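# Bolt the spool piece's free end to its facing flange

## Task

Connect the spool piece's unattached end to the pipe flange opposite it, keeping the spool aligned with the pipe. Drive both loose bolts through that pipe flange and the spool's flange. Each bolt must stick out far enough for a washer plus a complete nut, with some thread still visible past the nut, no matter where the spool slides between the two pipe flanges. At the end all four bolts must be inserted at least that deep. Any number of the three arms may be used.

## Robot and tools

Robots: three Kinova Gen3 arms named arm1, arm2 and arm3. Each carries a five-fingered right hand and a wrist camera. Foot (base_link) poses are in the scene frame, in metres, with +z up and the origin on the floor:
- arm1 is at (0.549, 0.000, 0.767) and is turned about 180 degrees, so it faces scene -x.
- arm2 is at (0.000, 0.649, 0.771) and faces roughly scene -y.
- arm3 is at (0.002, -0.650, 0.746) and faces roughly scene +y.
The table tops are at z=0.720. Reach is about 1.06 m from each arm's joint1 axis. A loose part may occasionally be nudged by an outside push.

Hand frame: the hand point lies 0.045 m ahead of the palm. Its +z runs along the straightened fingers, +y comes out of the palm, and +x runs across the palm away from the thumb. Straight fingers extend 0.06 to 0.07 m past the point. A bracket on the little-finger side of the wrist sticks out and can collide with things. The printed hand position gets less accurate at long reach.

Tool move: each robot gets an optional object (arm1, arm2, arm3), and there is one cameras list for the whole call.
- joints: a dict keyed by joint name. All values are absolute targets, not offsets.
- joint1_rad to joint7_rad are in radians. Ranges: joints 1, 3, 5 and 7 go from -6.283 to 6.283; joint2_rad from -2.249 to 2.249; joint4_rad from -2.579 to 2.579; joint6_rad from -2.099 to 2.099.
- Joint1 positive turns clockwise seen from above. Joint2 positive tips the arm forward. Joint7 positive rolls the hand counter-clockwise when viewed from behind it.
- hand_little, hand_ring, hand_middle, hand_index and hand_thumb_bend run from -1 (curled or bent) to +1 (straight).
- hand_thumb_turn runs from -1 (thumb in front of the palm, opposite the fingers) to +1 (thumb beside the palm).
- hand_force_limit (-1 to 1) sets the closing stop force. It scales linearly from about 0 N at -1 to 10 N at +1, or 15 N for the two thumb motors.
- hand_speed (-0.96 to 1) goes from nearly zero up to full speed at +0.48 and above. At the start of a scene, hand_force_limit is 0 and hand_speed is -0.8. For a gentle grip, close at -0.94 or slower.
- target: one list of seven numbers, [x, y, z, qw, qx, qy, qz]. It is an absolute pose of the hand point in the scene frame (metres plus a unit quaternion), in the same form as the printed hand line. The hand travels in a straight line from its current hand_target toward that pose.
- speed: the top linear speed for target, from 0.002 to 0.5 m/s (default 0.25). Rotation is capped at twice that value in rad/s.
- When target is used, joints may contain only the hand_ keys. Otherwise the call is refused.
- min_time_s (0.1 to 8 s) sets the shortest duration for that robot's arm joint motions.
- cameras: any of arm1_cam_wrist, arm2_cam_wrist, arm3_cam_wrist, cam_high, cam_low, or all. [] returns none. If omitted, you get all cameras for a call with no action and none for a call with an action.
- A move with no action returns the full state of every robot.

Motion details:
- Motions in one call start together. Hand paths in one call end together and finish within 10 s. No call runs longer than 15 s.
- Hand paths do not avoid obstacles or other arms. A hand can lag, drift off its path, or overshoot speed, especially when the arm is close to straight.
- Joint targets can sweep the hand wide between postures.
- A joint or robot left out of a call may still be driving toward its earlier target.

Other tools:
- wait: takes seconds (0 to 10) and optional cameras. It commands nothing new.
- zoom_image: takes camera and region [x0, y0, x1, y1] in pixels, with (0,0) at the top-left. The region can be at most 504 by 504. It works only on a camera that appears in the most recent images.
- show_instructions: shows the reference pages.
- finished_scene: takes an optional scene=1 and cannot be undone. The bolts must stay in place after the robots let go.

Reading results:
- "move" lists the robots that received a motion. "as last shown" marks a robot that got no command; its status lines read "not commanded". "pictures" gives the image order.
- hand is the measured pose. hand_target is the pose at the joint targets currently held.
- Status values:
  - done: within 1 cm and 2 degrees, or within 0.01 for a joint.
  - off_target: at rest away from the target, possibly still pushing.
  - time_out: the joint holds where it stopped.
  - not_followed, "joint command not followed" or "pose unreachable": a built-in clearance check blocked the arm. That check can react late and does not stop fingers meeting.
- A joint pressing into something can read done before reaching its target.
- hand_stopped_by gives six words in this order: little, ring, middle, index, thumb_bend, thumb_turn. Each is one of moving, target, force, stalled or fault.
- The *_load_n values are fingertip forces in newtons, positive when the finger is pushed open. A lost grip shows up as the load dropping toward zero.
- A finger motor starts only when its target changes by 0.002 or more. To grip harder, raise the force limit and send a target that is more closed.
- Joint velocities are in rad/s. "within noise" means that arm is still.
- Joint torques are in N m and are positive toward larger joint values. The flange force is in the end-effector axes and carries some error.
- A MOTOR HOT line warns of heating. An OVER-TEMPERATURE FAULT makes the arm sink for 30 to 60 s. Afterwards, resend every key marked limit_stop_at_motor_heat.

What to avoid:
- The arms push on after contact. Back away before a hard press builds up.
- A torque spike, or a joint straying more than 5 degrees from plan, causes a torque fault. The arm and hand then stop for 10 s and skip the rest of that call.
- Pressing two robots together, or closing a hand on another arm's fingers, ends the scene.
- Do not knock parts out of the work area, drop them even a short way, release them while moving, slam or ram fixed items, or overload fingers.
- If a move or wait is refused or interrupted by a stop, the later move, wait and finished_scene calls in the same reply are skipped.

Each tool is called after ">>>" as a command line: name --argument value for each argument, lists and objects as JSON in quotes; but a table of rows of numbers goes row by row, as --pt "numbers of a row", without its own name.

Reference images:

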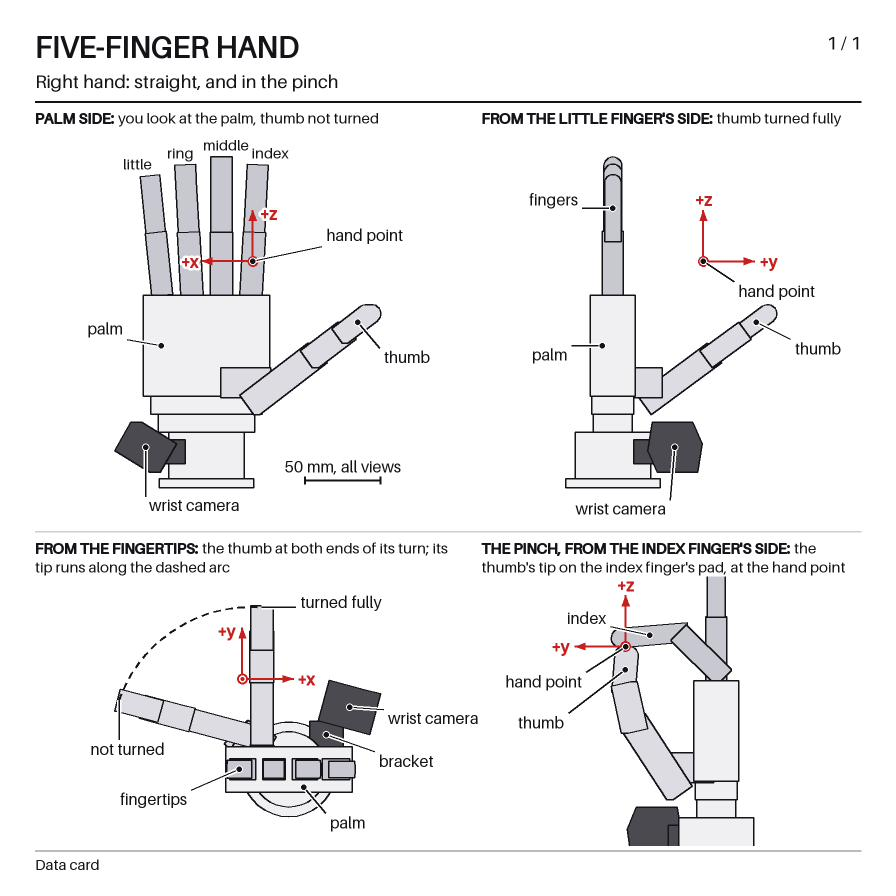

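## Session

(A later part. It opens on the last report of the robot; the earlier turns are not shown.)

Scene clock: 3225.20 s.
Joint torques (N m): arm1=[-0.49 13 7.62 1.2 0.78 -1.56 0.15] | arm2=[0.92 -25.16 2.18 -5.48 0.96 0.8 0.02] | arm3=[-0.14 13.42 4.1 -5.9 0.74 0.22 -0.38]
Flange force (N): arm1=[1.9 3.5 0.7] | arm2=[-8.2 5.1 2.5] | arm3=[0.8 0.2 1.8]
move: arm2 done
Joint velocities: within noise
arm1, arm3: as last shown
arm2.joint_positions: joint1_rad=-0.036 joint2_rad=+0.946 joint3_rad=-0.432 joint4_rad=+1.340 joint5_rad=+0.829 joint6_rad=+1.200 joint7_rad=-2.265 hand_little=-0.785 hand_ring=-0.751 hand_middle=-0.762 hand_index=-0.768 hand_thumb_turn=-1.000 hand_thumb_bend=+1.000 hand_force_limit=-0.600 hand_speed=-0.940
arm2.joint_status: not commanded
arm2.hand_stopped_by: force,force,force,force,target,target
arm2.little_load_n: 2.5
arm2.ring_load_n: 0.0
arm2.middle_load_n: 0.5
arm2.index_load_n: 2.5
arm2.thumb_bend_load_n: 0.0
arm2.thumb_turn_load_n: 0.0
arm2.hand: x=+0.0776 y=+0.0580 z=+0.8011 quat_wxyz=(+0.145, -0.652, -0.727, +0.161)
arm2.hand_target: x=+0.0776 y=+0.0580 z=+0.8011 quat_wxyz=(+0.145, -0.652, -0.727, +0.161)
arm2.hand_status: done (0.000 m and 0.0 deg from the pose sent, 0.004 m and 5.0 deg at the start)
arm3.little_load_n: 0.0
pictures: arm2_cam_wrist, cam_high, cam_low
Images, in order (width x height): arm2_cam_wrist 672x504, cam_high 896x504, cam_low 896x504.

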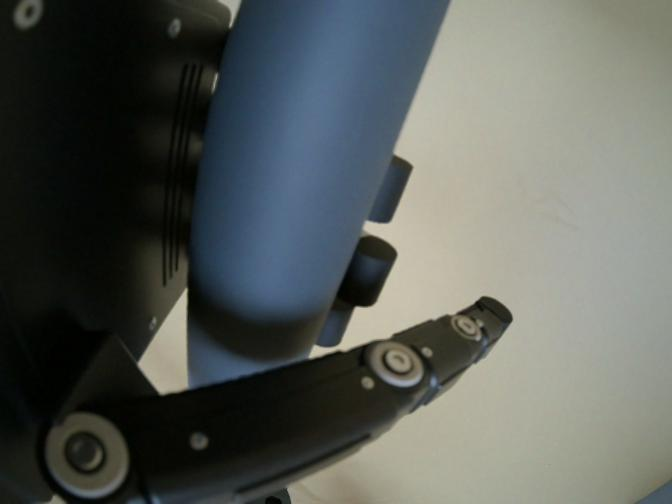

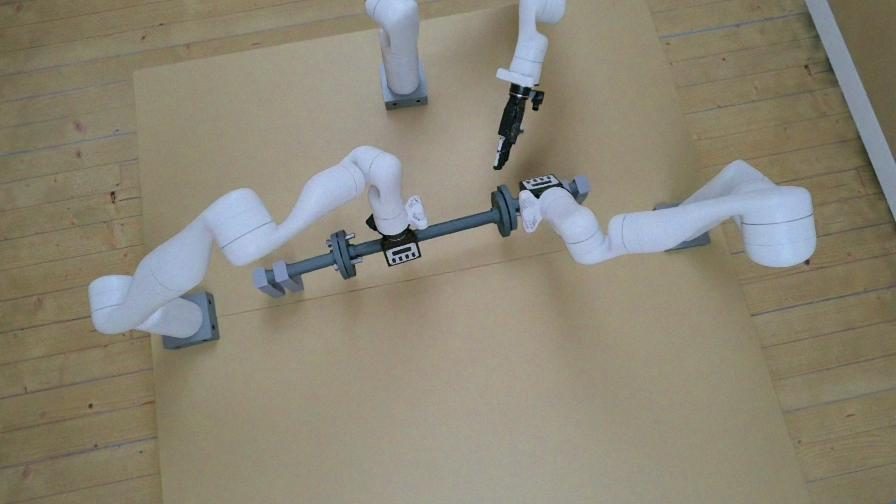

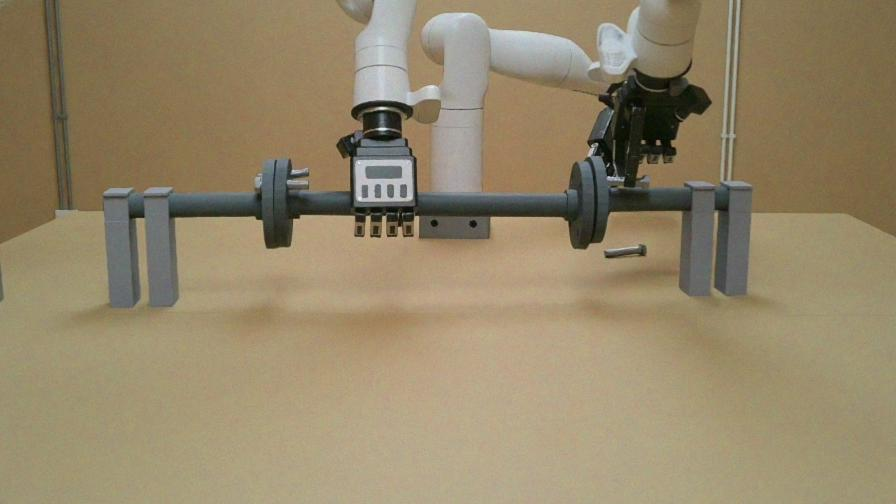

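>>> move --arm2 '{"target":[0.0815,0.0584,0.7955,0.116,-0.6576,-0.733,0.1292],"speed":0.02}' --cameras '["cam_low"]'

>>> move --arm2 '{"target":[0.0815,0.0584,0.7905,0.116,-0.6576,-0.733,0.1292],"speed":0.02}' --cameras '["cam_low"]'

Scene clock: 3286.97 s.
Joint torques (N m): arm1=[-0.48 12.91 7.74 1.1 0.76 -1.53 0.18] | arm2=[0.95 -24.43 1.72 -5.03 0.67 0.56 -0.01] | arm3=[-0.16 13.45 4.07 -5.84 0.71 0.2 -0.4]
Flange force (N): arm1=[1.8 3.3 0.8] | arm2=[-9.3 4.0 1.8] | arm3=[0.5 0.1 1.8]
move: arm2 done
Joint velocities: within noise
arm1.joint_positions: joint1_rad=+0.930 joint2_rad=-1.743 joint3_rad=-1.385 joint4_rad=+2.204 joint5_rad=-1.193 joint6_rad=+1.021 joint7_rad=-2.359 hand_little=+1.000 hand_ring=+1.000 hand_middle=+1.000 hand_index=+1.000 hand_thumb_turn=+1.000 hand_thumb_bend=+1.000 hand_force_limit=-0.600 hand_speed=-0.800
arm1.joint_status: not commanded
arm1.hand_stopped_by: target,target,target,target,target,target
arm1.little_load_n: 0.0
arm1.ring_load_n: 0.0
arm1.middle_load_n: 0.0
arm1.index_load_n: 0.5
arm1.thumb_bend_load_n: 0.0
arm1.thumb_turn_load_n: 0.0
arm1.hand: x=+0.2176 y=-0.2500 z=+0.9020 quat_wxyz=(-0.046, +0.840, -0.326, -0.431)
arm1.hand_target: x=+0.2176 y=-0.2500 z=+0.9020 quat_wxyz=(-0.046, +0.840, -0.326, -0.431)
arm1.hand_status: not commanded
arm2.joint_positions: joint1_rad=+0.027 joint2_rad=+0.946 joint3_rad=-0.469 joint4_rad=+1.353 joint5_rad=+0.795 joint6_rad=+1.144 joint7_rad=-2.224 hand_little=-0.785 hand_ring=-0.751 hand_middle=-0.762 hand_index=-0.768 hand_thumb_turn=-1.000 hand_thumb_bend=+1.000 hand_force_limit=-0.600 hand_speed=-0.940
arm2.joint_status: not commanded
arm2.hand_stopped_by: force,force,force,force,target,target
arm2.little_load_n: 0.0
arm2.ring_load_n: 0.0
arm2.middle_load_n: 0.0
arm2.index_load_n: 3.5
arm2.thumb_bend_load_n: 0.0
arm2.thumb_turn_load_n: 0.0
arm2.hand: x=+0.0815 y=+0.0584 z=+0.7955 quat_wxyz=(+0.116, -0.658, -0.733, +0.129)
arm2.hand_target: x=+0.0815 y=+0.0584 z=+0.7955 quat_wxyz=(+0.116, -0.658, -0.733, +0.129)
arm2.hand_status: done (0.000 m and 0.0 deg from the pose sent, 0.007 m and 5.0 deg at the start)
arm3: as last shown
arm3.index_load_n: 3.5
Images, in order (width x height): cam_low 896x504.

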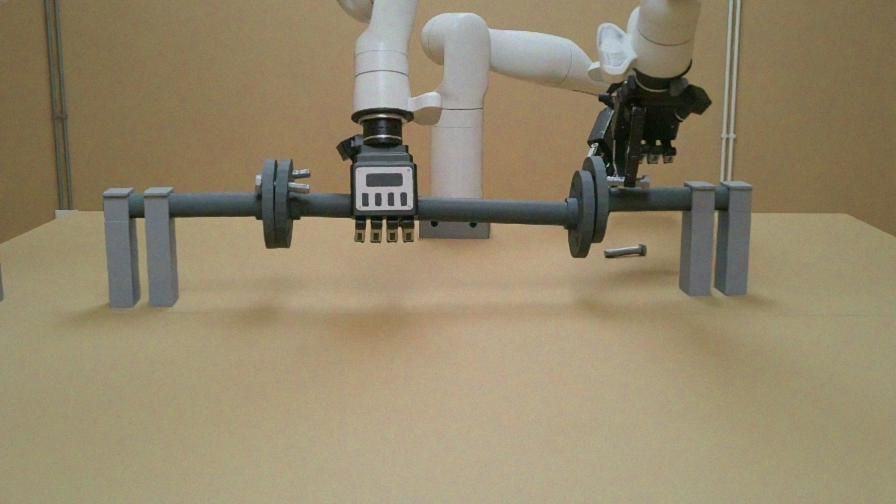

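Scene clock: 3287.93 s.
Joint torques (N m): arm1=[-0.48 12.95 7.73 1.09 0.72 -1.52 0.08] | arm2=[0.89 -22.25 1.93 -3.9 0.47 0.64 0.05] | arm3=[-0.17 13.42 4.07 -5.8 0.67 0.24 -0.4]
Flange force (N): arm1=[1.5 3.1 0.9] | arm2=[-9.8 2.7 -1.5] | arm3=[0.5 0.0 1.8]
move: arm2 done
Joint velocities: within noise
arm1, arm3: as last shown
arm1.index_load_n: 0.0
arm2.joint_positions: joint1_rad=+0.025 joint2_rad=+0.954 joint3_rad=-0.467 joint4_rad=+1.356 joint5_rad=+0.799 joint6_rad=+1.136 joint7_rad=-2.229 hand_little=-0.785 hand_ring=-0.751 hand_middle=-0.762 hand_index=-0.768 hand_thumb_turn=-1.000 hand_thumb_bend=+1.000 hand_force_limit=-0.600 hand_speed=-0.940
arm2.joint_status: not commanded
arm2.hand_stopped_by: force,force,force,force,target,target
arm2.little_load_n: 0.0
arm2.ring_load_n: 0.0
arm2.middle_load_n: 0.0
arm2.index_load_n: 1.0
arm2.thumb_bend_load_n: 0.0
arm2.thumb_turn_load_n: 0.0
arm2.hand: x=+0.0815 y=+0.0584 z=+0.7905 quat_wxyz=(+0.116, -0.658, -0.733, +0.129)
arm2.hand_target: x=+0.0815 y=+0.0584 z=+0.7905 quat_wxyz=(+0.116, -0.658, -0.733, +0.129)
arm2.hand_status: done (0.000 m and 0.0 deg from the pose sent, 0.005 m and 0.0 deg at the start)
arm3.index_load_n: 4.0
Images, in order (width x height): cam_low 896x504.

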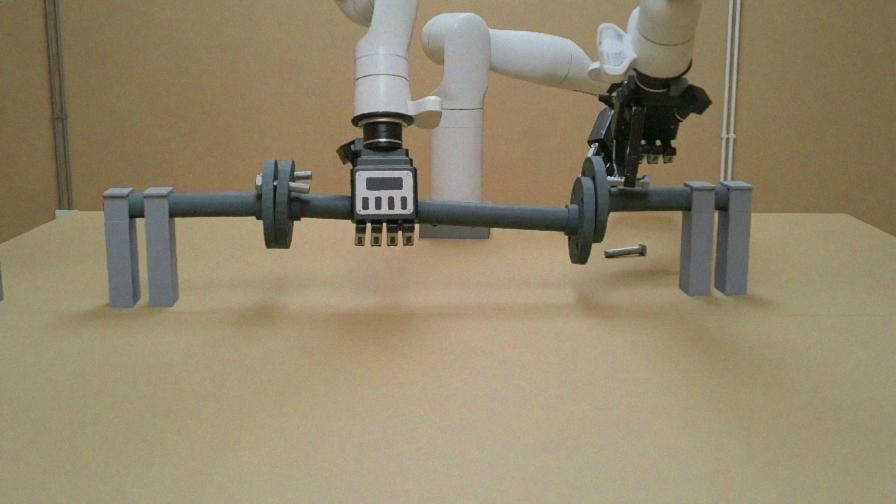

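>>> move --arm2 '{"target":[0.0815,0.0584,0.7885,0.116,-0.6576,-0.733,0.1292],"speed":0.02}' --cameras '[]'

>>> move --arm2 '{"joints":{"hand_little":-0.7,"hand_ring":-0.7,"hand_middle":-0.7,"hand_index":-0.7,"hand_speed":-0.94}}' --cameras '[]'

>>> move --arm2 '{"joints":{"hand_little":1,"hand_ring":1,"hand_middle":1,"hand_index":1,"hand_speed":-0.8}}' --cameras '["cam_low","arm2_cam_wrist"]'

Scene clock: 3298.03 s.
Joint torques (N m): arm1=[-0.41 12.97 7.66 1.14 0.75 -1.57 0.14] | arm2=[0.89 -21.77 1.99 -4.04 0.52 0.37 0.05] | arm3=[-0.1 13.51 4.1 -5.83 0.67 0.19 -0.37]
Flange force (N): arm1=[1.9 3.2 0.5] | arm2=[-8.7 2.3 -2.7] | arm3=[0.6 0.3 1.7]
move: arm2 done
Joint velocities: within noise
arm1, arm3: as last shown
arm2.joint_positions: joint1_rad=+0.025 joint2_rad=+0.957 joint3_rad=-0.466 joint4_rad=+1.357 joint5_rad=+0.801 joint6_rad=+1.133 joint7_rad=-2.232 hand_little=-0.785 hand_ring=-0.751 hand_middle=-0.762 hand_index=-0.768 hand_thumb_turn=-1.000 hand_thumb_bend=+1.000 hand_force_limit=-0.600 hand_speed=-0.940
arm2.joint_status: not commanded
arm2.hand_stopped_by: force,force,force,force,target,target
arm2.little_load_n: 0.0
arm2.ring_load_n: 0.0
arm2.middle_load_n: 0.0
arm2.index_load_n: 0.0
arm2.thumb_bend_load_n: 0.0
arm2.thumb_turn_load_n: 0.0
arm2.hand: x=+0.0815 y=+0.0584 z=+0.7885 quat_wxyz=(+0.116, -0.658, -0.733, +0.129)
arm2.hand_target: x=+0.0815 y=+0.0584 z=+0.7885 quat_wxyz=(+0.116, -0.658, -0.733, +0.129)
arm2.hand_status: done (0.000 m and 0.0 deg from the pose sent, 0.002 m and 0.0 deg at the start)

Scene clock: 3299.03 s.
Joint torques (N m): arm1=[-0.47 12.96 7.74 1.12 0.73 -1.62 0.11] | arm2=[0.91 -21.79 1.96 -4.04 0.49 0.36 0.06] | arm3=[-0.17 13.41 4.05 -5.85 0.71 0.21 -0.41]
Flange force (N): arm1=[1.8 3.3 0.7] | arm2=[-8.8 2.4 -2.6] | arm3=[0.6 0.0 1.8]
move: arm2 done
Joint velocities: within noise
arm1, arm3: as last shown
arm1.thumb_turn_load_n: -0.5
arm2.joint_positions: joint1_rad=+0.025 joint2_rad=+0.957 joint3_rad=-0.466 joint4_rad=+1.357 joint5_rad=+0.801 joint6_rad=+1.133 joint7_rad=-2.232 hand_little=-0.700 hand_ring=-0.700 hand_middle=-0.700 hand_index=-0.700 hand_thumb_turn=-1.000 hand_thumb_bend=+1.000 hand_force_limit=-0.600 hand_speed=-0.940
arm2.joint_status: all done
arm2.hand_stopped_by: target,target,target,target,target,target
arm2.little_load_n: 0.0
arm2.ring_load_n: 0.0
arm2.middle_load_n: 0.0
arm2.index_load_n: 0.0
arm2.thumb_bend_load_n: 0.0
arm2.thumb_turn_load_n: 0.0
arm2.hand: x=+0.0815 y=+0.0584 z=+0.7885 quat_wxyz=(+0.116, -0.658, -0.733, +0.129)
arm2.hand_target: x=+0.0815 y=+0.0584 z=+0.7885 quat_wxyz=(+0.116, -0.658, -0.733, +0.129)
arm2.hand_status: not commanded
arm3.ring_load_n: 0.5
arm3.index_load_n: 3.5

Scene clock: 3302.57 s.
Joint torques (N m): arm1=[-0.54 12.89 7.67 1.1 0.82 -1.57 0.07] | arm2=[0.9 -21.78 1.97 -4.03 0.54 0.36 0.06] | arm3=[-0.1 13.37 4.16 -5.8 0.65 0.2 -0.37]
Flange force (N): arm1=[1.3 3.3 1.1] | arm2=[-8.8 2.4 -2.7] | arm3=[0.6 0.1 1.5]
move: arm2 done
Joint velocities: within noise
arm1, arm3: as last shown
arm1.thumb_turn_load_n: 0.5
arm2.joint_positions: joint1_rad=+0.025 joint2_rad=+0.957 joint3_rad=-0.466 joint4_rad=+1.357 joint5_rad=+0.801 joint6_rad=+1.133 joint7_rad=-2.232 hand_little=+1.000 hand_ring=+1.000 hand_middle=+1.000 hand_index=+1.000 hand_thumb_turn=-1.000 hand_thumb_bend=+1.000 hand_force_limit=-0.600 hand_speed=-0.800
arm2.joint_status: all done
arm2.hand_stopped_by: target,target,target,target,target,target
arm2.little_load_n: 0.0
arm2.ring_load_n: 0.0
arm2.middle_load_n: 0.0
arm2.index_load_n: 0.0
arm2.thumb_bend_load_n: 0.0
arm2.thumb_turn_load_n: 0.0
arm2.hand: x=+0.0815 y=+0.0584 z=+0.7885 quat_wxyz=(+0.116, -0.658, -0.733, +0.129)
arm2.hand_target: x=+0.0815 y=+0.0584 z=+0.7885 quat_wxyz=(+0.116, -0.658, -0.733, +0.129)
arm2.hand_status: not commanded
arm3.ring_load_n: 0.0
arm3.index_load_n: 4.0
pictures: arm2_cam_wrist, cam_low
Images, in order (width x height): arm2_cam_wrist 672x504, cam_low 896x504.

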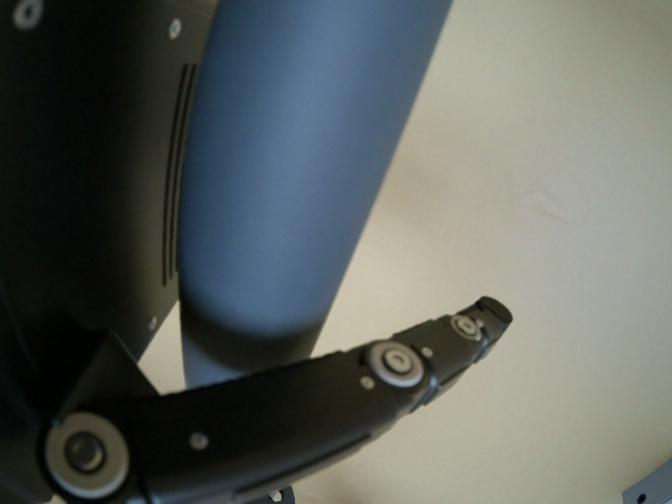

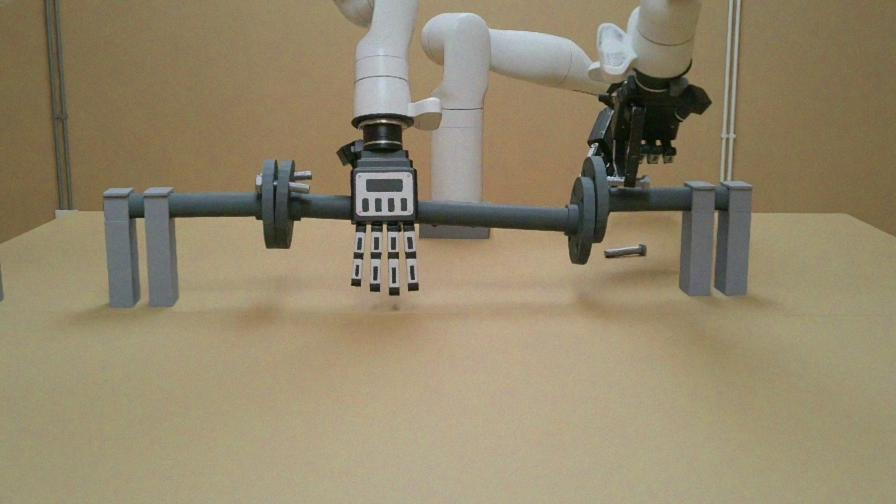

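>>> move --arm2 '{"target":[0.1087,0.0614,0.8637,0.116,-0.6576,-0.733,0.1292],"speed":0.06}' --cameras '["cam_low"]'

>>> move --arm2 '{"target":[0.1228,-0.1024,0.8530,0.116,-0.6576,-0.733,0.1292],"speed":0.08}' --cameras '["cam_low","arm2_cam_wrist","cam_high","arm1_cam_wrist"]'

Scene clock: 3332.60 s.
Joint torques (N m): arm1=[-0.43 12.91 7.54 1.18 0.78 -1.5 0.15] | arm2=[0.86 -21.33 1.94 -4.74 0.61 0.36 0.03] | arm3=[-0.15 13.41 4.18 -5.85 0.7 0.2 -0.38]
Flange force (N): arm1=[1.6 3.4 0.5] | arm2=[-8.1 2.3 -3.3] | arm3=[0.6 0.1 1.7]
move: arm2 done
Joint velocities: within noise
arm1, arm3: as last shown
arm1.thumb_turn_load_n: 0.0
arm2.joint_positions: joint1_rad=-0.009 joint2_rad=+0.861 joint3_rad=-0.505 joint4_rad=+1.284 joint5_rad=+0.732 joint6_rad=+1.289 joint7_rad=-2.182 hand_little=+1.000 hand_ring=+1.000 hand_middle=+1.000 hand_index=+1.000 hand_thumb_turn=-1.000 hand_thumb_bend=+1.000 hand_force_limit=-0.600 hand_speed=-0.800
arm2.joint_status: not commanded
arm2.hand_stopped_by: target,target,target,target,target,target
arm2.little_load_n: 0.0
arm2.ring_load_n: 0.0
arm2.middle_load_n: 0.0
arm2.index_load_n: 0.0
arm2.thumb_bend_load_n: 0.0
arm2.thumb_turn_load_n: 0.0
arm2.hand: x=+0.1087 y=+0.0614 z=+0.8637 quat_wxyz=(+0.116, -0.658, -0.733, +0.129)
arm2.hand_target: x=+0.1087 y=+0.0614 z=+0.8637 quat_wxyz=(+0.116, -0.658, -0.733, +0.129)
arm2.hand_status: done (0.000 m and 0.0 deg from the pose sent, 0.080 m and 0.0 deg at the start)
Images, in order (width x height): cam_low 896x504.

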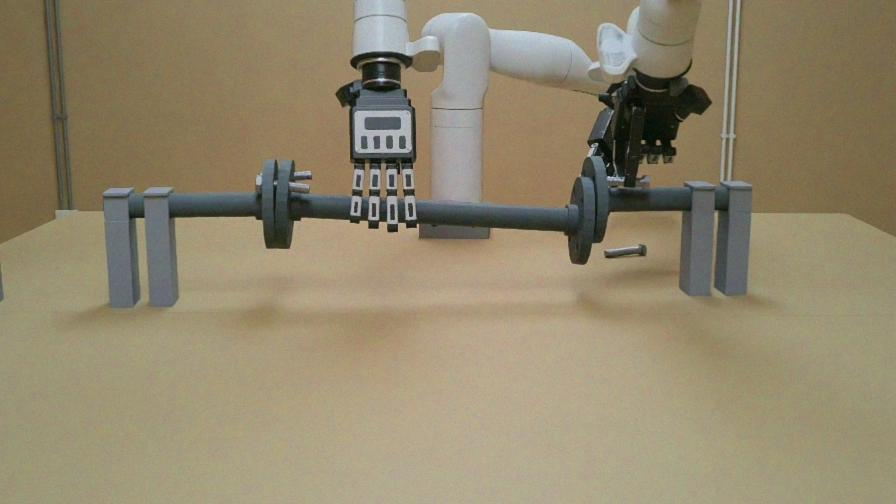

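Scene clock: 3335.33 s.
Joint torques (N m): arm1=[-0.45 12.88 7.72 1.13 0.81 -1.5 0.14] | arm2=[0.91 -27.3 4.54 -5.65 0.52 -0.14 0.05] | arm3=[-0.18 13.43 4.1 -5.85 0.68 0.21 -0.38]
Flange force (N): arm1=[1.6 3.2 1.0] | arm2=no reading | arm3=[0.6 0.1 1.8]
move: arm2 done
Joint velocities: arm1=[within noise] | arm2=[-0.001 0 0.011 0.001 -0.012 0 0] | arm3=[within noise]
arm1: as last shown
arm2.joint_positions: joint1_rad=-0.208 joint2_rad=+1.394 joint3_rad=-0.423 joint4_rad=+0.035 joint5_rad=+0.764 joint6_rad=+1.736 joint7_rad=-1.681 hand_little=+1.000 hand_ring=+1.000 hand_middle=+1.000 hand_index=+1.000 hand_thumb_turn=-1.000 hand_thumb_bend=+1.000 hand_force_limit=-0.600 hand_speed=-0.800
arm2.joint_status: not commanded
arm2.hand_stopped_by: target,target,target,target,target,target
arm2.little_load_n: 0.0
arm2.ring_load_n: 0.0
arm2.middle_load_n: 0.0
arm2.index_load_n: 0.0
arm2.thumb_bend_load_n: 0.0
arm2.thumb_turn_load_n: 0.0
arm2.hand: x=+0.1226 y=-0.1016 z=+0.8529 quat_wxyz=(+0.103, -0.658, -0.733, +0.139)
arm2.hand_target: x=+0.1226 y=-0.1016 z=+0.8529 quat_wxyz=(+0.103, -0.658, -0.733, +0.139)
arm2.hand_status: done (0.001 m and 1.9 deg from the pose sent, 0.165 m and 0.0 deg at the start; a joint's target at an end of its range on 15 of 82 steps)
arm3.joint_positions: joint1_rad=+2.427 joint2_rad=-0.620 joint3_rad=-2.408 joint4_rad=+1.922 joint5_rad=+0.431 joint6_rad=+0.797 joint7_rad=-1.896 hand_little=-1.000 hand_ring=-1.000 hand_middle=-1.000 hand_index=-0.280 hand_thumb_turn=-0.800 hand_thumb_bend=+0.444 hand_force_limit=-0.150 hand_speed=-0.920
arm3.joint_status: not commanded
arm3.hand_stopped_by: target,target,target,target,force,target
arm3.little_load_n: 0.0
arm3.ring_load_n: 0.0
arm3.middle_load_n: 0.0
arm3.index_load_n: 4.0
arm3.thumb_bend_load_n: 5.5
arm3.thumb_turn_load_n: 0.0
arm3.hand: x=+0.0926 y=-0.2195 z=+0.8812 quat_wxyz=(-0.249, +0.673, -0.653, +0.241)
arm3.hand_target: x=+0.0926 y=-0.2195 z=+0.8812 quat_wxyz=(-0.249, +0.673, -0.653, +0.241)
arm3.hand_status: not commanded
pictures: arm1_cam_wrist, arm2_cam_wrist, cam_high, cam_low
Images, in order (width x height): arm1_cam_wrist 672x504, arm2_cam_wrist 672x504, cam_high 896x504, cam_low 896x504.

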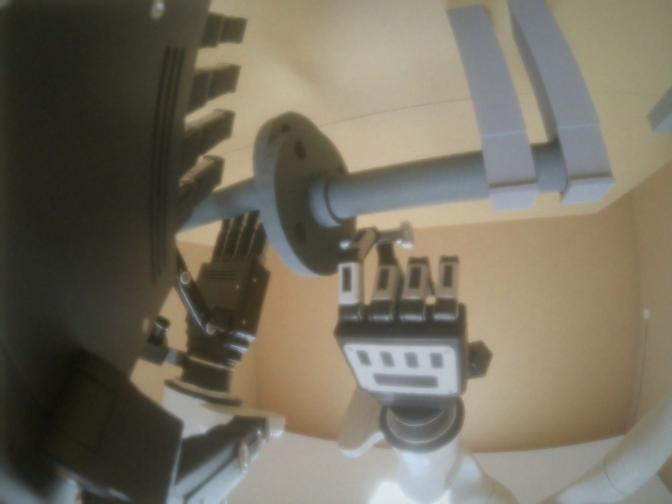

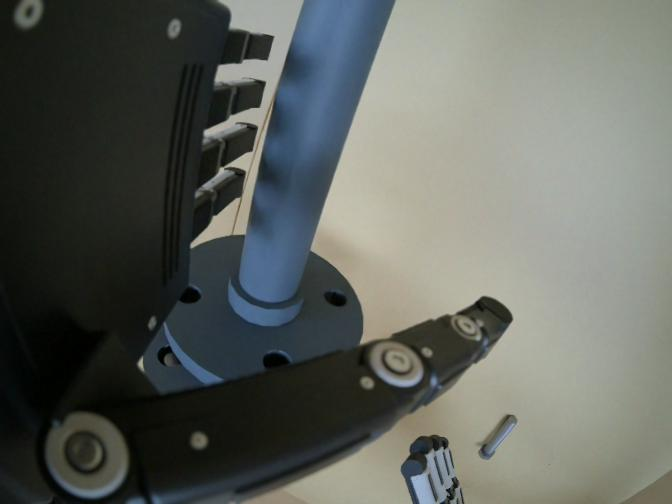

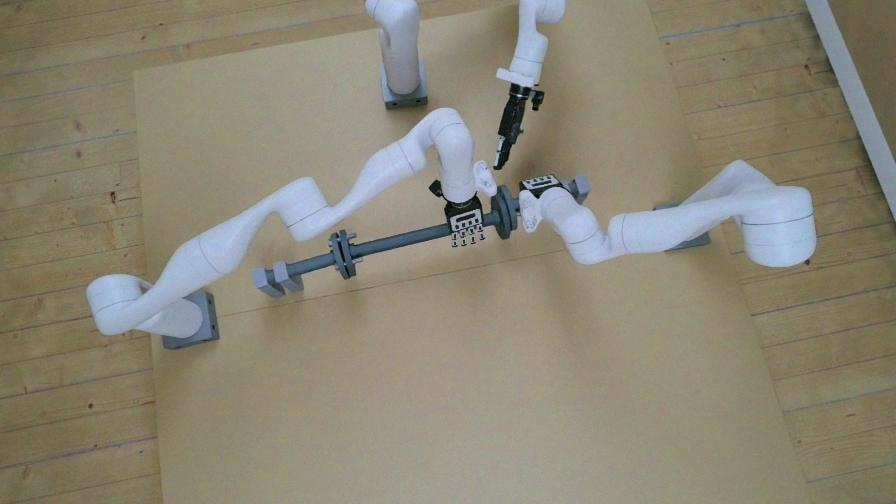

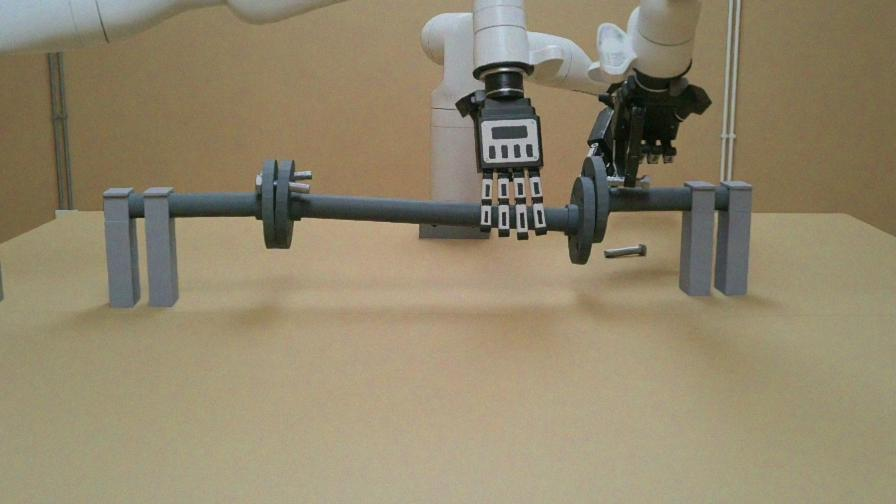

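>>> move --arm2 '{"target":[0.1163,-0.0420,0.8562,0.116,-0.6576,-0.733,0.1292],"speed":0.08}' --cameras '["cam_low","arm2_cam_wrist"]'

>>> move --arm2 '{"target":[0.1027,-0.0435,0.8186,0.116,-0.6576,-0.733,0.1292],"speed":0.05}' --cameras '["cam_low","arm2_cam_wrist"]'

Scene clock: 3353.03 s.
Joint torques (N m): arm1=[-0.49 12.99 7.67 1.05 0.74 -1.52 0.11] | arm2=[0.87 -25.27 2.81 -5.51 0.7 0.16 0.04] | arm3=[-0.1 13.41 4.08 -5.77 0.67 0.24 -0.39]
Flange force (N): arm1=[1.6 3.1 0.9] | arm2=[-13.5 2.3 -3.2] | arm3=[0.6 0.1 1.7]
move: arm2 done
Joint velocities: within noise
arm1, arm3: as last shown
arm2.joint_positions: joint1_rad=-0.090 joint2_rad=+1.115 joint3_rad=-0.467 joint4_rad=+0.717 joint5_rad=+0.745 joint6_rad=+1.503 joint7_rad=-1.951 hand_little=+1.000 hand_ring=+1.000 hand_middle=+1.000 hand_index=+1.000 hand_thumb_turn=-1.000 hand_thumb_bend=+1.000 hand_force_limit=-0.600 hand_speed=-0.800
arm2.joint_status: not commanded
arm2.hand_stopped_by: target,target,target,target,target,target
arm2.little_load_n: 0.0
arm2.ring_load_n: 0.0
arm2.middle_load_n: 0.0
arm2.index_load_n: 0.0
arm2.thumb_bend_load_n: 0.0
arm2.thumb_turn_load_n: 0.0
arm2.hand: x=+0.1163 y=-0.0420 z=+0.8562 quat_wxyz=(+0.116, -0.658, -0.733, +0.129)
arm2.hand_target: x=+0.1163 y=-0.0420 z=+0.8562 quat_wxyz=(+0.116, -0.658, -0.733, +0.129)
arm2.hand_status: done (0.000 m and 0.0 deg from the pose sent, 0.060 m and 1.9 deg at the start)
arm3.index_load_n: 3.5
pictures: arm2_cam_wrist, cam_low
Images, in order (width x height): arm2_cam_wrist 672x504, cam_low 896x504.

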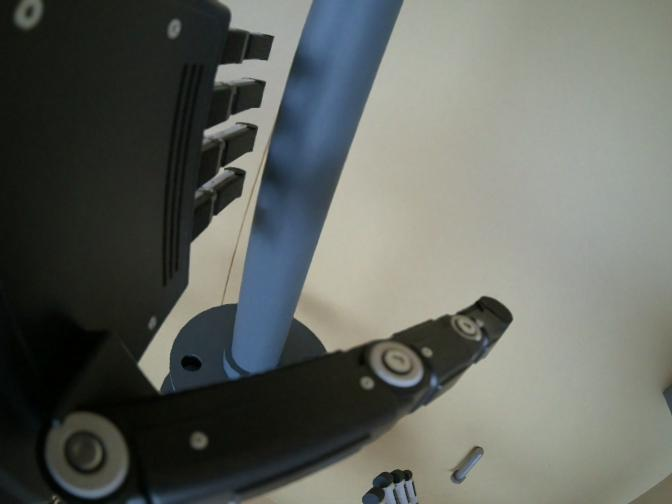

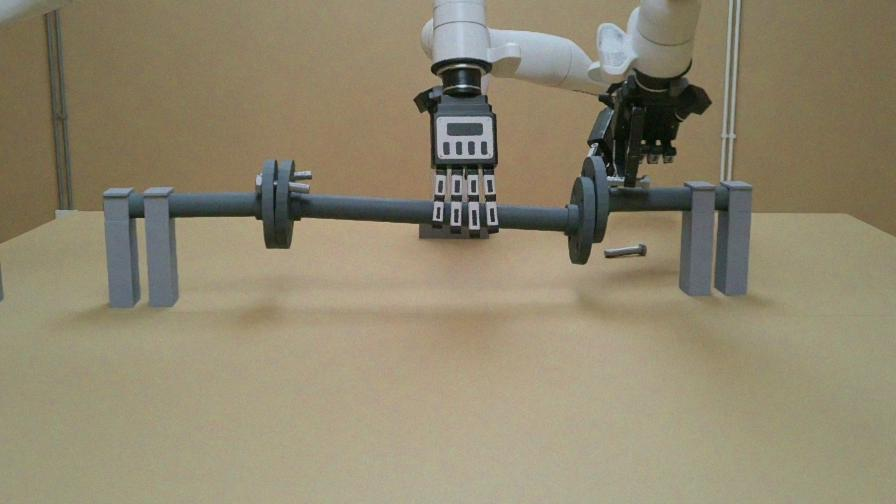

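Scene clock: 3354.33 s.
Joint torques (N m): arm1=[-0.49 12.9 7.76 1.15 0.81 -1.57 0.12] | arm2=[0.92 -25.35 2.67 -5.32 0.69 0.18 0.04] | arm3=[-0.21 13.45 4.09 -5.85 0.67 0.25 -0.38]
Flange force (N): arm1=[1.7 3.3 1.0] | arm2=[-13.6 2.3 -2.6] | arm3=[0.6 0.1 2.0]
move: arm2 done
Joint velocities: within noise
arm1.joint_positions: joint1_rad=+0.930 joint2_rad=-1.743 joint3_rad=-1.385 joint4_rad=+2.204 joint5_rad=-1.193 joint6_rad=+1.021 joint7_rad=-2.359 hand_little=+1.000 hand_ring=+1.000 hand_middle=+1.000 hand_index=+1.000 hand_thumb_turn=+1.000 hand_thumb_bend=+1.000 hand_force_limit=-0.600 hand_speed=-0.800
arm1.joint_status: not commanded
arm1.hand_stopped_by: target,target,target,target,target,target
arm1.little_load_n: 0.0
arm1.ring_load_n: 0.0
arm1.middle_load_n: 0.0
arm1.index_load_n: 0.0
arm1.thumb_bend_load_n: 0.0
arm1.thumb_turn_load_n: 0.0
arm1.hand: x=+0.2176 y=-0.2500 z=+0.9020 quat_wxyz=(-0.046, +0.840, -0.326, -0.431)
arm1.hand_target: x=+0.2176 y=-0.2500 z=+0.9020 quat_wxyz=(-0.046, +0.840, -0.326, -0.431)
arm1.hand_status: not commanded
arm2.joint_positions: joint1_rad=-0.063 joint2_rad=+1.147 joint3_rad=-0.461 joint4_rad=+0.773 joint5_rad=+0.759 joint6_rad=+1.423 joint7_rad=-1.974 hand_little=+1.000 hand_ring=+1.000 hand_middle=+1.000 hand_index=+1.000 hand_thumb_turn=-1.000 hand_thumb_bend=+1.000 hand_force_limit=-0.600 hand_speed=-0.800
arm2.joint_status: not commanded
arm2.hand_stopped_by: target,target,target,target,target,target
arm2.little_load_n: 0.0
arm2.ring_load_n: 0.0
arm2.middle_load_n: 0.0
arm2.index_load_n: 0.0
arm2.thumb_bend_load_n: -0.5
arm2.thumb_turn_load_n: -0.5
arm2.hand: x=+0.1027 y=-0.0435 z=+0.8185 quat_wxyz=(+0.116, -0.658, -0.733, +0.129)
arm2.hand_target: x=+0.1027 y=-0.0435 z=+0.8186 quat_wxyz=(+0.116, -0.658, -0.733, +0.129)
arm2.hand_status: done (0.000 m and 0.0 deg from the pose sent, 0.040 m and 0.0 deg at the start)
arm3: as last shown
arm3.index_load_n: 4.0
pictures: arm2_cam_wrist, cam_low
Images, in order (width x height): arm2_cam_wrist 672x504, cam_low 896x504.

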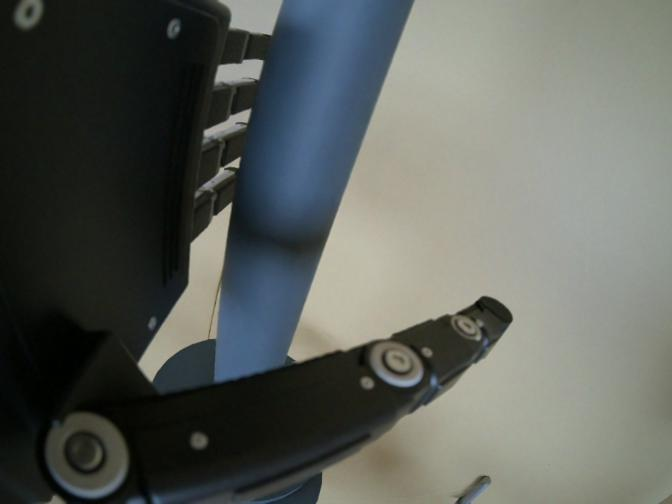

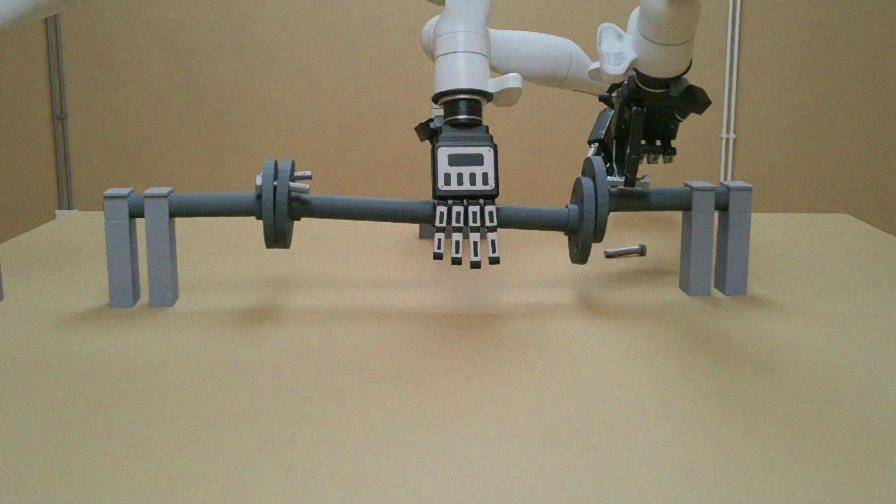

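>>> move --arm2 '{"joints":{"hand_little":0.15,"hand_ring":0.15,"hand_middle":0.15,"hand_index":0.15,"hand_force_limit":-0.5}}' --cameras '[]'

>>> move --arm2 '{"target":[0.0925,-0.0446,0.7904,0.116,-0.6576,-0.733,0.1292],"speed":0.03}' --cameras '["arm2_cam_wrist"]'

>>> move --arm2 '{"target":[0.0900,-0.0449,0.7830,0.116,-0.6576,-0.733,0.1292],"speed":0.02}' --cameras '["arm2_cam_wrist","cam_low"]'

Scene clock: 3366.23 s.
Joint torques (N m): arm1=[-0.48 13.02 7.62 1.04 0.76 -1.58 0.09] | arm2=[0.92 -25.33 2.62 -5.29 0.68 0.19 0.04] | arm3=[-0.09 13.39 4.07 -5.8 0.65 0.2 -0.42]
Flange force (N): arm1=[1.6 3.0 0.8] | arm2=[-13.7 2.3 -2.6] | arm3=[0.7 0.0 1.5]
move: arm2 done
Joint velocities: within noise
arm1, arm3: as last shown
arm2.joint_positions: joint1_rad=-0.063 joint2_rad=+1.147 joint3_rad=-0.461 joint4_rad=+0.773 joint5_rad=+0.759 joint6_rad=+1.423 joint7_rad=-1.974 hand_little=+0.150 hand_ring=+0.150 hand_middle=+0.150 hand_index=+0.150 hand_thumb_turn=-1.000 hand_thumb_bend=+1.000 hand_force_limit=-0.500 hand_speed=-0.800
arm2.joint_status: all done
arm2.hand_stopped_by: target,target,target,target,target,target
arm2.little_load_n: 0.0
arm2.ring_load_n: 0.0
arm2.middle_load_n: 0.0
arm2.index_load_n: 0.0
arm2.thumb_bend_load_n: 0.0
arm2.thumb_turn_load_n: 0.0
arm2.hand: x=+0.1027 y=-0.0435 z=+0.8186 quat_wxyz=(+0.116, -0.658, -0.733, +0.129)
arm2.hand_target: x=+0.1027 y=-0.0435 z=+0.8186 quat_wxyz=(+0.116, -0.658, -0.733, +0.129)
arm2.hand_status: not commanded
arm3.ring_load_n: 0.5
arm3.thumb_turn_load_n: -0.5

Scene clock: 3367.73 s.
Joint torques (N m): arm1=[-0.53 12.93 7.69 1.1 0.76 -1.62 0.11] | arm2=[0.92 -25.39 2.61 -5.15 0.66 0.19 0.02] | arm3=[-0.18 13.45 4.1 -5.83 0.68 0.2 -0.37]
Flange force (N): arm1=[1.6 3.3 0.8] | arm2=[-13.7 2.3 -2.1] | arm3=[0.5 0.1 1.8]
move: arm2 done
Joint velocities: within noise
arm1, arm3: as last shown
arm1.little_load_n: 0.5
arm2.joint_positions: joint1_rad=-0.046 joint2_rad=+1.176 joint3_rad=-0.455 joint4_rad=+0.803 joint5_rad=+0.772 joint6_rad=+1.368 joint7_rad=-1.987 hand_little=+0.150 hand_ring=+0.150 hand_middle=+0.150 hand_index=+0.150 hand_thumb_turn=-1.000 hand_thumb_bend=+1.000 hand_force_limit=-0.500 hand_speed=-0.800
arm2.joint_status: not commanded
arm2.hand_stopped_by: target,target,target,target,target,target
arm2.little_load_n: 0.0
arm2.ring_load_n: 0.0
arm2.middle_load_n: 0.0
arm2.index_load_n: 0.5
arm2.thumb_bend_load_n: 0.0
arm2.thumb_turn_load_n: 0.0
arm2.hand: x=+0.0925 y=-0.0446 z=+0.7904 quat_wxyz=(+0.116, -0.658, -0.733, +0.129)
arm2.hand_target: x=+0.0925 y=-0.0446 z=+0.7904 quat_wxyz=(+0.116, -0.658, -0.733, +0.129)
arm2.hand_status: done (0.000 m and 0.0 deg from the pose sent, 0.030 m and 0.0 deg at the start)
arm3.ring_load_n: 0.0
arm3.index_load_n: 3.5
Images, in order (width x height): arm2_cam_wrist 672x504.

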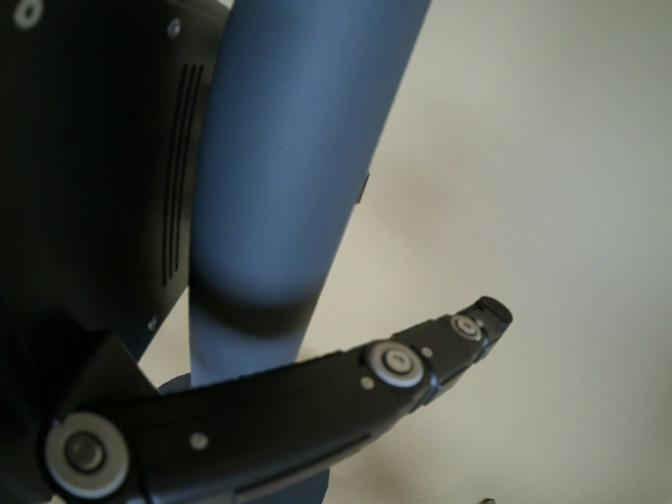

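Scene clock: 3368.70 s.
Joint torques (N m): arm1=[-0.43 12.96 7.68 1.16 0.77 -1.59 0.15] | arm2=[0.94 -25.47 2.61 -5.13 0.66 0.19 0.01] | arm3=[-0.17 13.34 4.13 -5.76 0.72 0.22 -0.41]
Flange force (N): arm1=[1.9 3.3 0.6] | arm2=[-13.9 2.3 -1.9] | arm3=[0.3 -0.1 1.6]
move: arm2 done
Joint velocities: within noise
arm1, arm3: as last shown
arm1.little_load_n: 0.0
arm1.index_load_n: 0.5
arm2.joint_positions: joint1_rad=-0.042 joint2_rad=+1.185 joint3_rad=-0.453 joint4_rad=+0.808 joint5_rad=+0.775 joint6_rad=+1.354 joint7_rad=-1.990 hand_little=+0.150 hand_ring=+0.150 hand_middle=+0.150 hand_index=+0.150 hand_thumb_turn=-1.000 hand_thumb_bend=+1.000 hand_force_limit=-0.500 hand_speed=-0.800
arm2.joint_status: not commanded
arm2.hand_stopped_by: target,target,target,target,target,target
arm2.little_load_n: 0.0
arm2.ring_load_n: 0.0
arm2.middle_load_n: 0.0
arm2.index_load_n: 0.0
arm2.thumb_bend_load_n: 0.0
arm2.thumb_turn_load_n: 0.0
arm2.hand: x=+0.0900 y=-0.0449 z=+0.7830 quat_wxyz=(+0.116, -0.658, -0.733, +0.129)
arm2.hand_target: x=+0.0900 y=-0.0449 z=+0.7830 quat_wxyz=(+0.116, -0.658, -0.733, +0.129)
arm2.hand_status: done (0.000 m and 0.0 deg from the pose sent, 0.008 m and 0.0 deg at the start)
arm3.index_load_n: 4.0
Images, in order (width x height): arm2_cam_wrist 672x504, cam_low 896x504.

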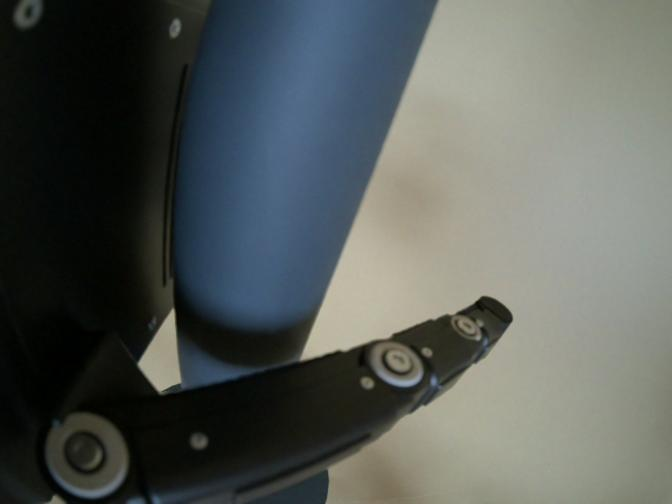

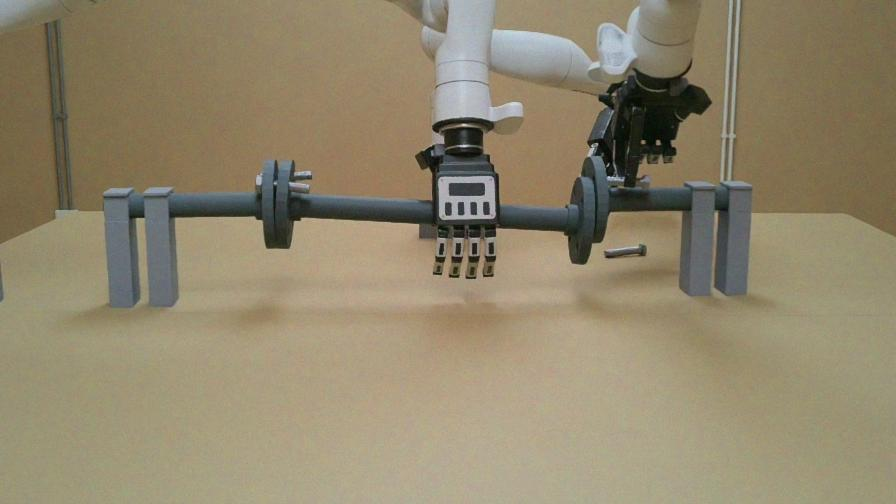

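>>> move --arm2 '{"target":[0.0844,-0.0455,0.7850,0.116,-0.6576,-0.733,0.1292],"speed":0.02}' --cameras '["arm2_cam_wrist"]'

>>> move --arm2 '{"target":[0.0834,-0.0456,0.7822,0.116,-0.6576,-0.733,0.1292],"speed":0.02}' --cameras '["arm2_cam_wrist","cam_low"]'

Scene clock: 3380.63 s.
Joint torques (N m): arm1=[-0.48 12.89 7.72 1.11 0.77 -1.58 0.1] | arm2=[0.89 -25.41 2.59 -5.19 0.68 0.17 0.03] | arm3=[-0.11 13.4 4.1 -5.87 0.67 0.24 -0.39]
Flange force (N): arm1=[1.5 3.2 0.9] | arm2=[-13.3 2.1 -1.9] | arm3=[0.9 0.1 1.8]
move: arm2 done
Joint velocities: within noise
arm1, arm3: as last shown
arm1.middle_load_n: 0.5
arm1.index_load_n: 0.0
arm2.joint_positions: joint1_rad=-0.033 joint2_rad=+1.181 joint3_rad=-0.453 joint4_rad=+0.811 joint5_rad=+0.775 joint6_rad=+1.353 joint7_rad=-1.982 hand_little=+0.150 hand_ring=+0.150 hand_middle=+0.150 hand_index=+0.150 hand_thumb_turn=-1.000 hand_thumb_bend=+1.000 hand_force_limit=-0.500 hand_speed=-0.800
arm2.joint_status: not commanded
arm2.hand_stopped_by: target,target,target,target,target,target
arm2.little_load_n: 0.0
arm2.ring_load_n: 0.0
arm2.middle_load_n: 0.0
arm2.index_load_n: 0.0
arm2.thumb_bend_load_n: 0.0
arm2.thumb_turn_load_n: 0.0
arm2.hand: x=+0.0844 y=-0.0455 z=+0.7850 quat_wxyz=(+0.116, -0.658, -0.733, +0.129)
arm2.hand_target: x=+0.0844 y=-0.0455 z=+0.7850 quat_wxyz=(+0.116, -0.658, -0.733, +0.129)
arm2.hand_status: done (0.000 m and 0.0 deg from the pose sent, 0.006 m and 0.0 deg at the start)
arm3.thumb_turn_load_n: 0.0
Images, in order (width x height): arm2_cam_wrist 672x504.

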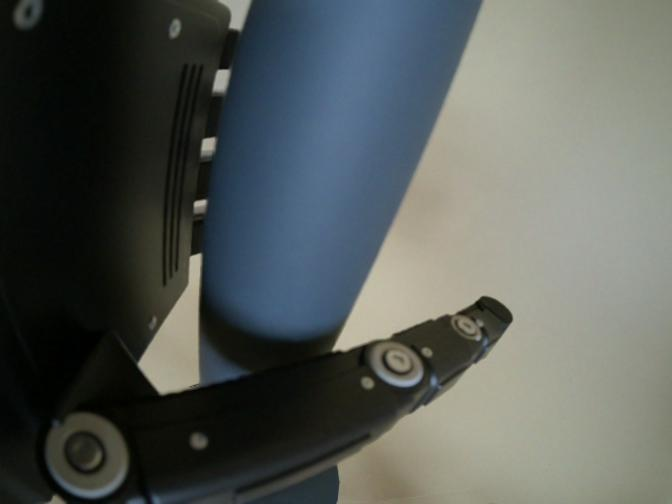

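Scene clock: 3381.60 s.
Joint torques (N m): arm1=[-0.44 12.91 7.72 1.1 0.78 -1.54 0.1] | arm2=[0.92 -25.44 2.58 -5.15 0.65 0.19 0.04] | arm3=[-0.17 13.41 4.14 -5.83 0.7 0.18 -0.43]
Flange force (N): arm1=[1.6 3.1 0.9] | arm2=[-13.6 2.2 -1.8] | arm3=[0.4 0.0 1.6]
move: arm2 done
Joint velocities: within noise
arm1, arm3: as last shown
arm1.middle_load_n: 0.0
arm1.thumb_bend_load_n: -0.5
arm2.joint_positions: joint1_rad=-0.031 joint2_rad=+1.184 joint3_rad=-0.453 joint4_rad=+0.813 joint5_rad=+0.777 joint6_rad=+1.348 joint7_rad=-1.983 hand_little=+0.150 hand_ring=+0.150 hand_middle=+0.150 hand_index=+0.150 hand_thumb_turn=-1.000 hand_thumb_bend=+1.000 hand_force_limit=-0.500 hand_speed=-0.800
arm2.joint_status: not commanded
arm2.hand_stopped_by: target,target,target,target,target,target
arm2.little_load_n: 0.0
arm2.ring_load_n: 0.0
arm2.middle_load_n: 0.0
arm2.index_load_n: 0.0
arm2.thumb_bend_load_n: 0.0
arm2.thumb_turn_load_n: 0.0
arm2.hand: x=+0.0834 y=-0.0456 z=+0.7822 quat_wxyz=(+0.116, -0.658, -0.733, +0.129)
arm2.hand_target: x=+0.0834 y=-0.0456 z=+0.7822 quat_wxyz=(+0.116, -0.658, -0.733, +0.129)
arm2.hand_status: done (0.000 m and 0.0 deg from the pose sent, 0.003 m and 0.0 deg at the start)
arm3.index_load_n: 3.5
Images, in order (width x height): arm2_cam_wrist 672x504, cam_low 896x504.

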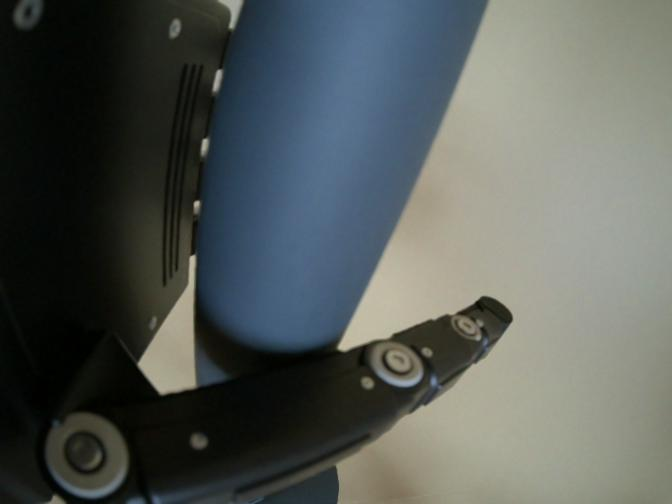

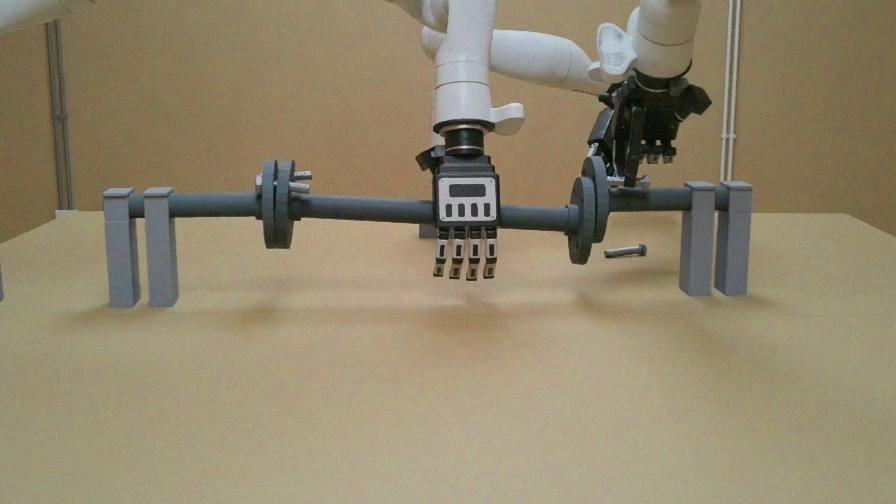

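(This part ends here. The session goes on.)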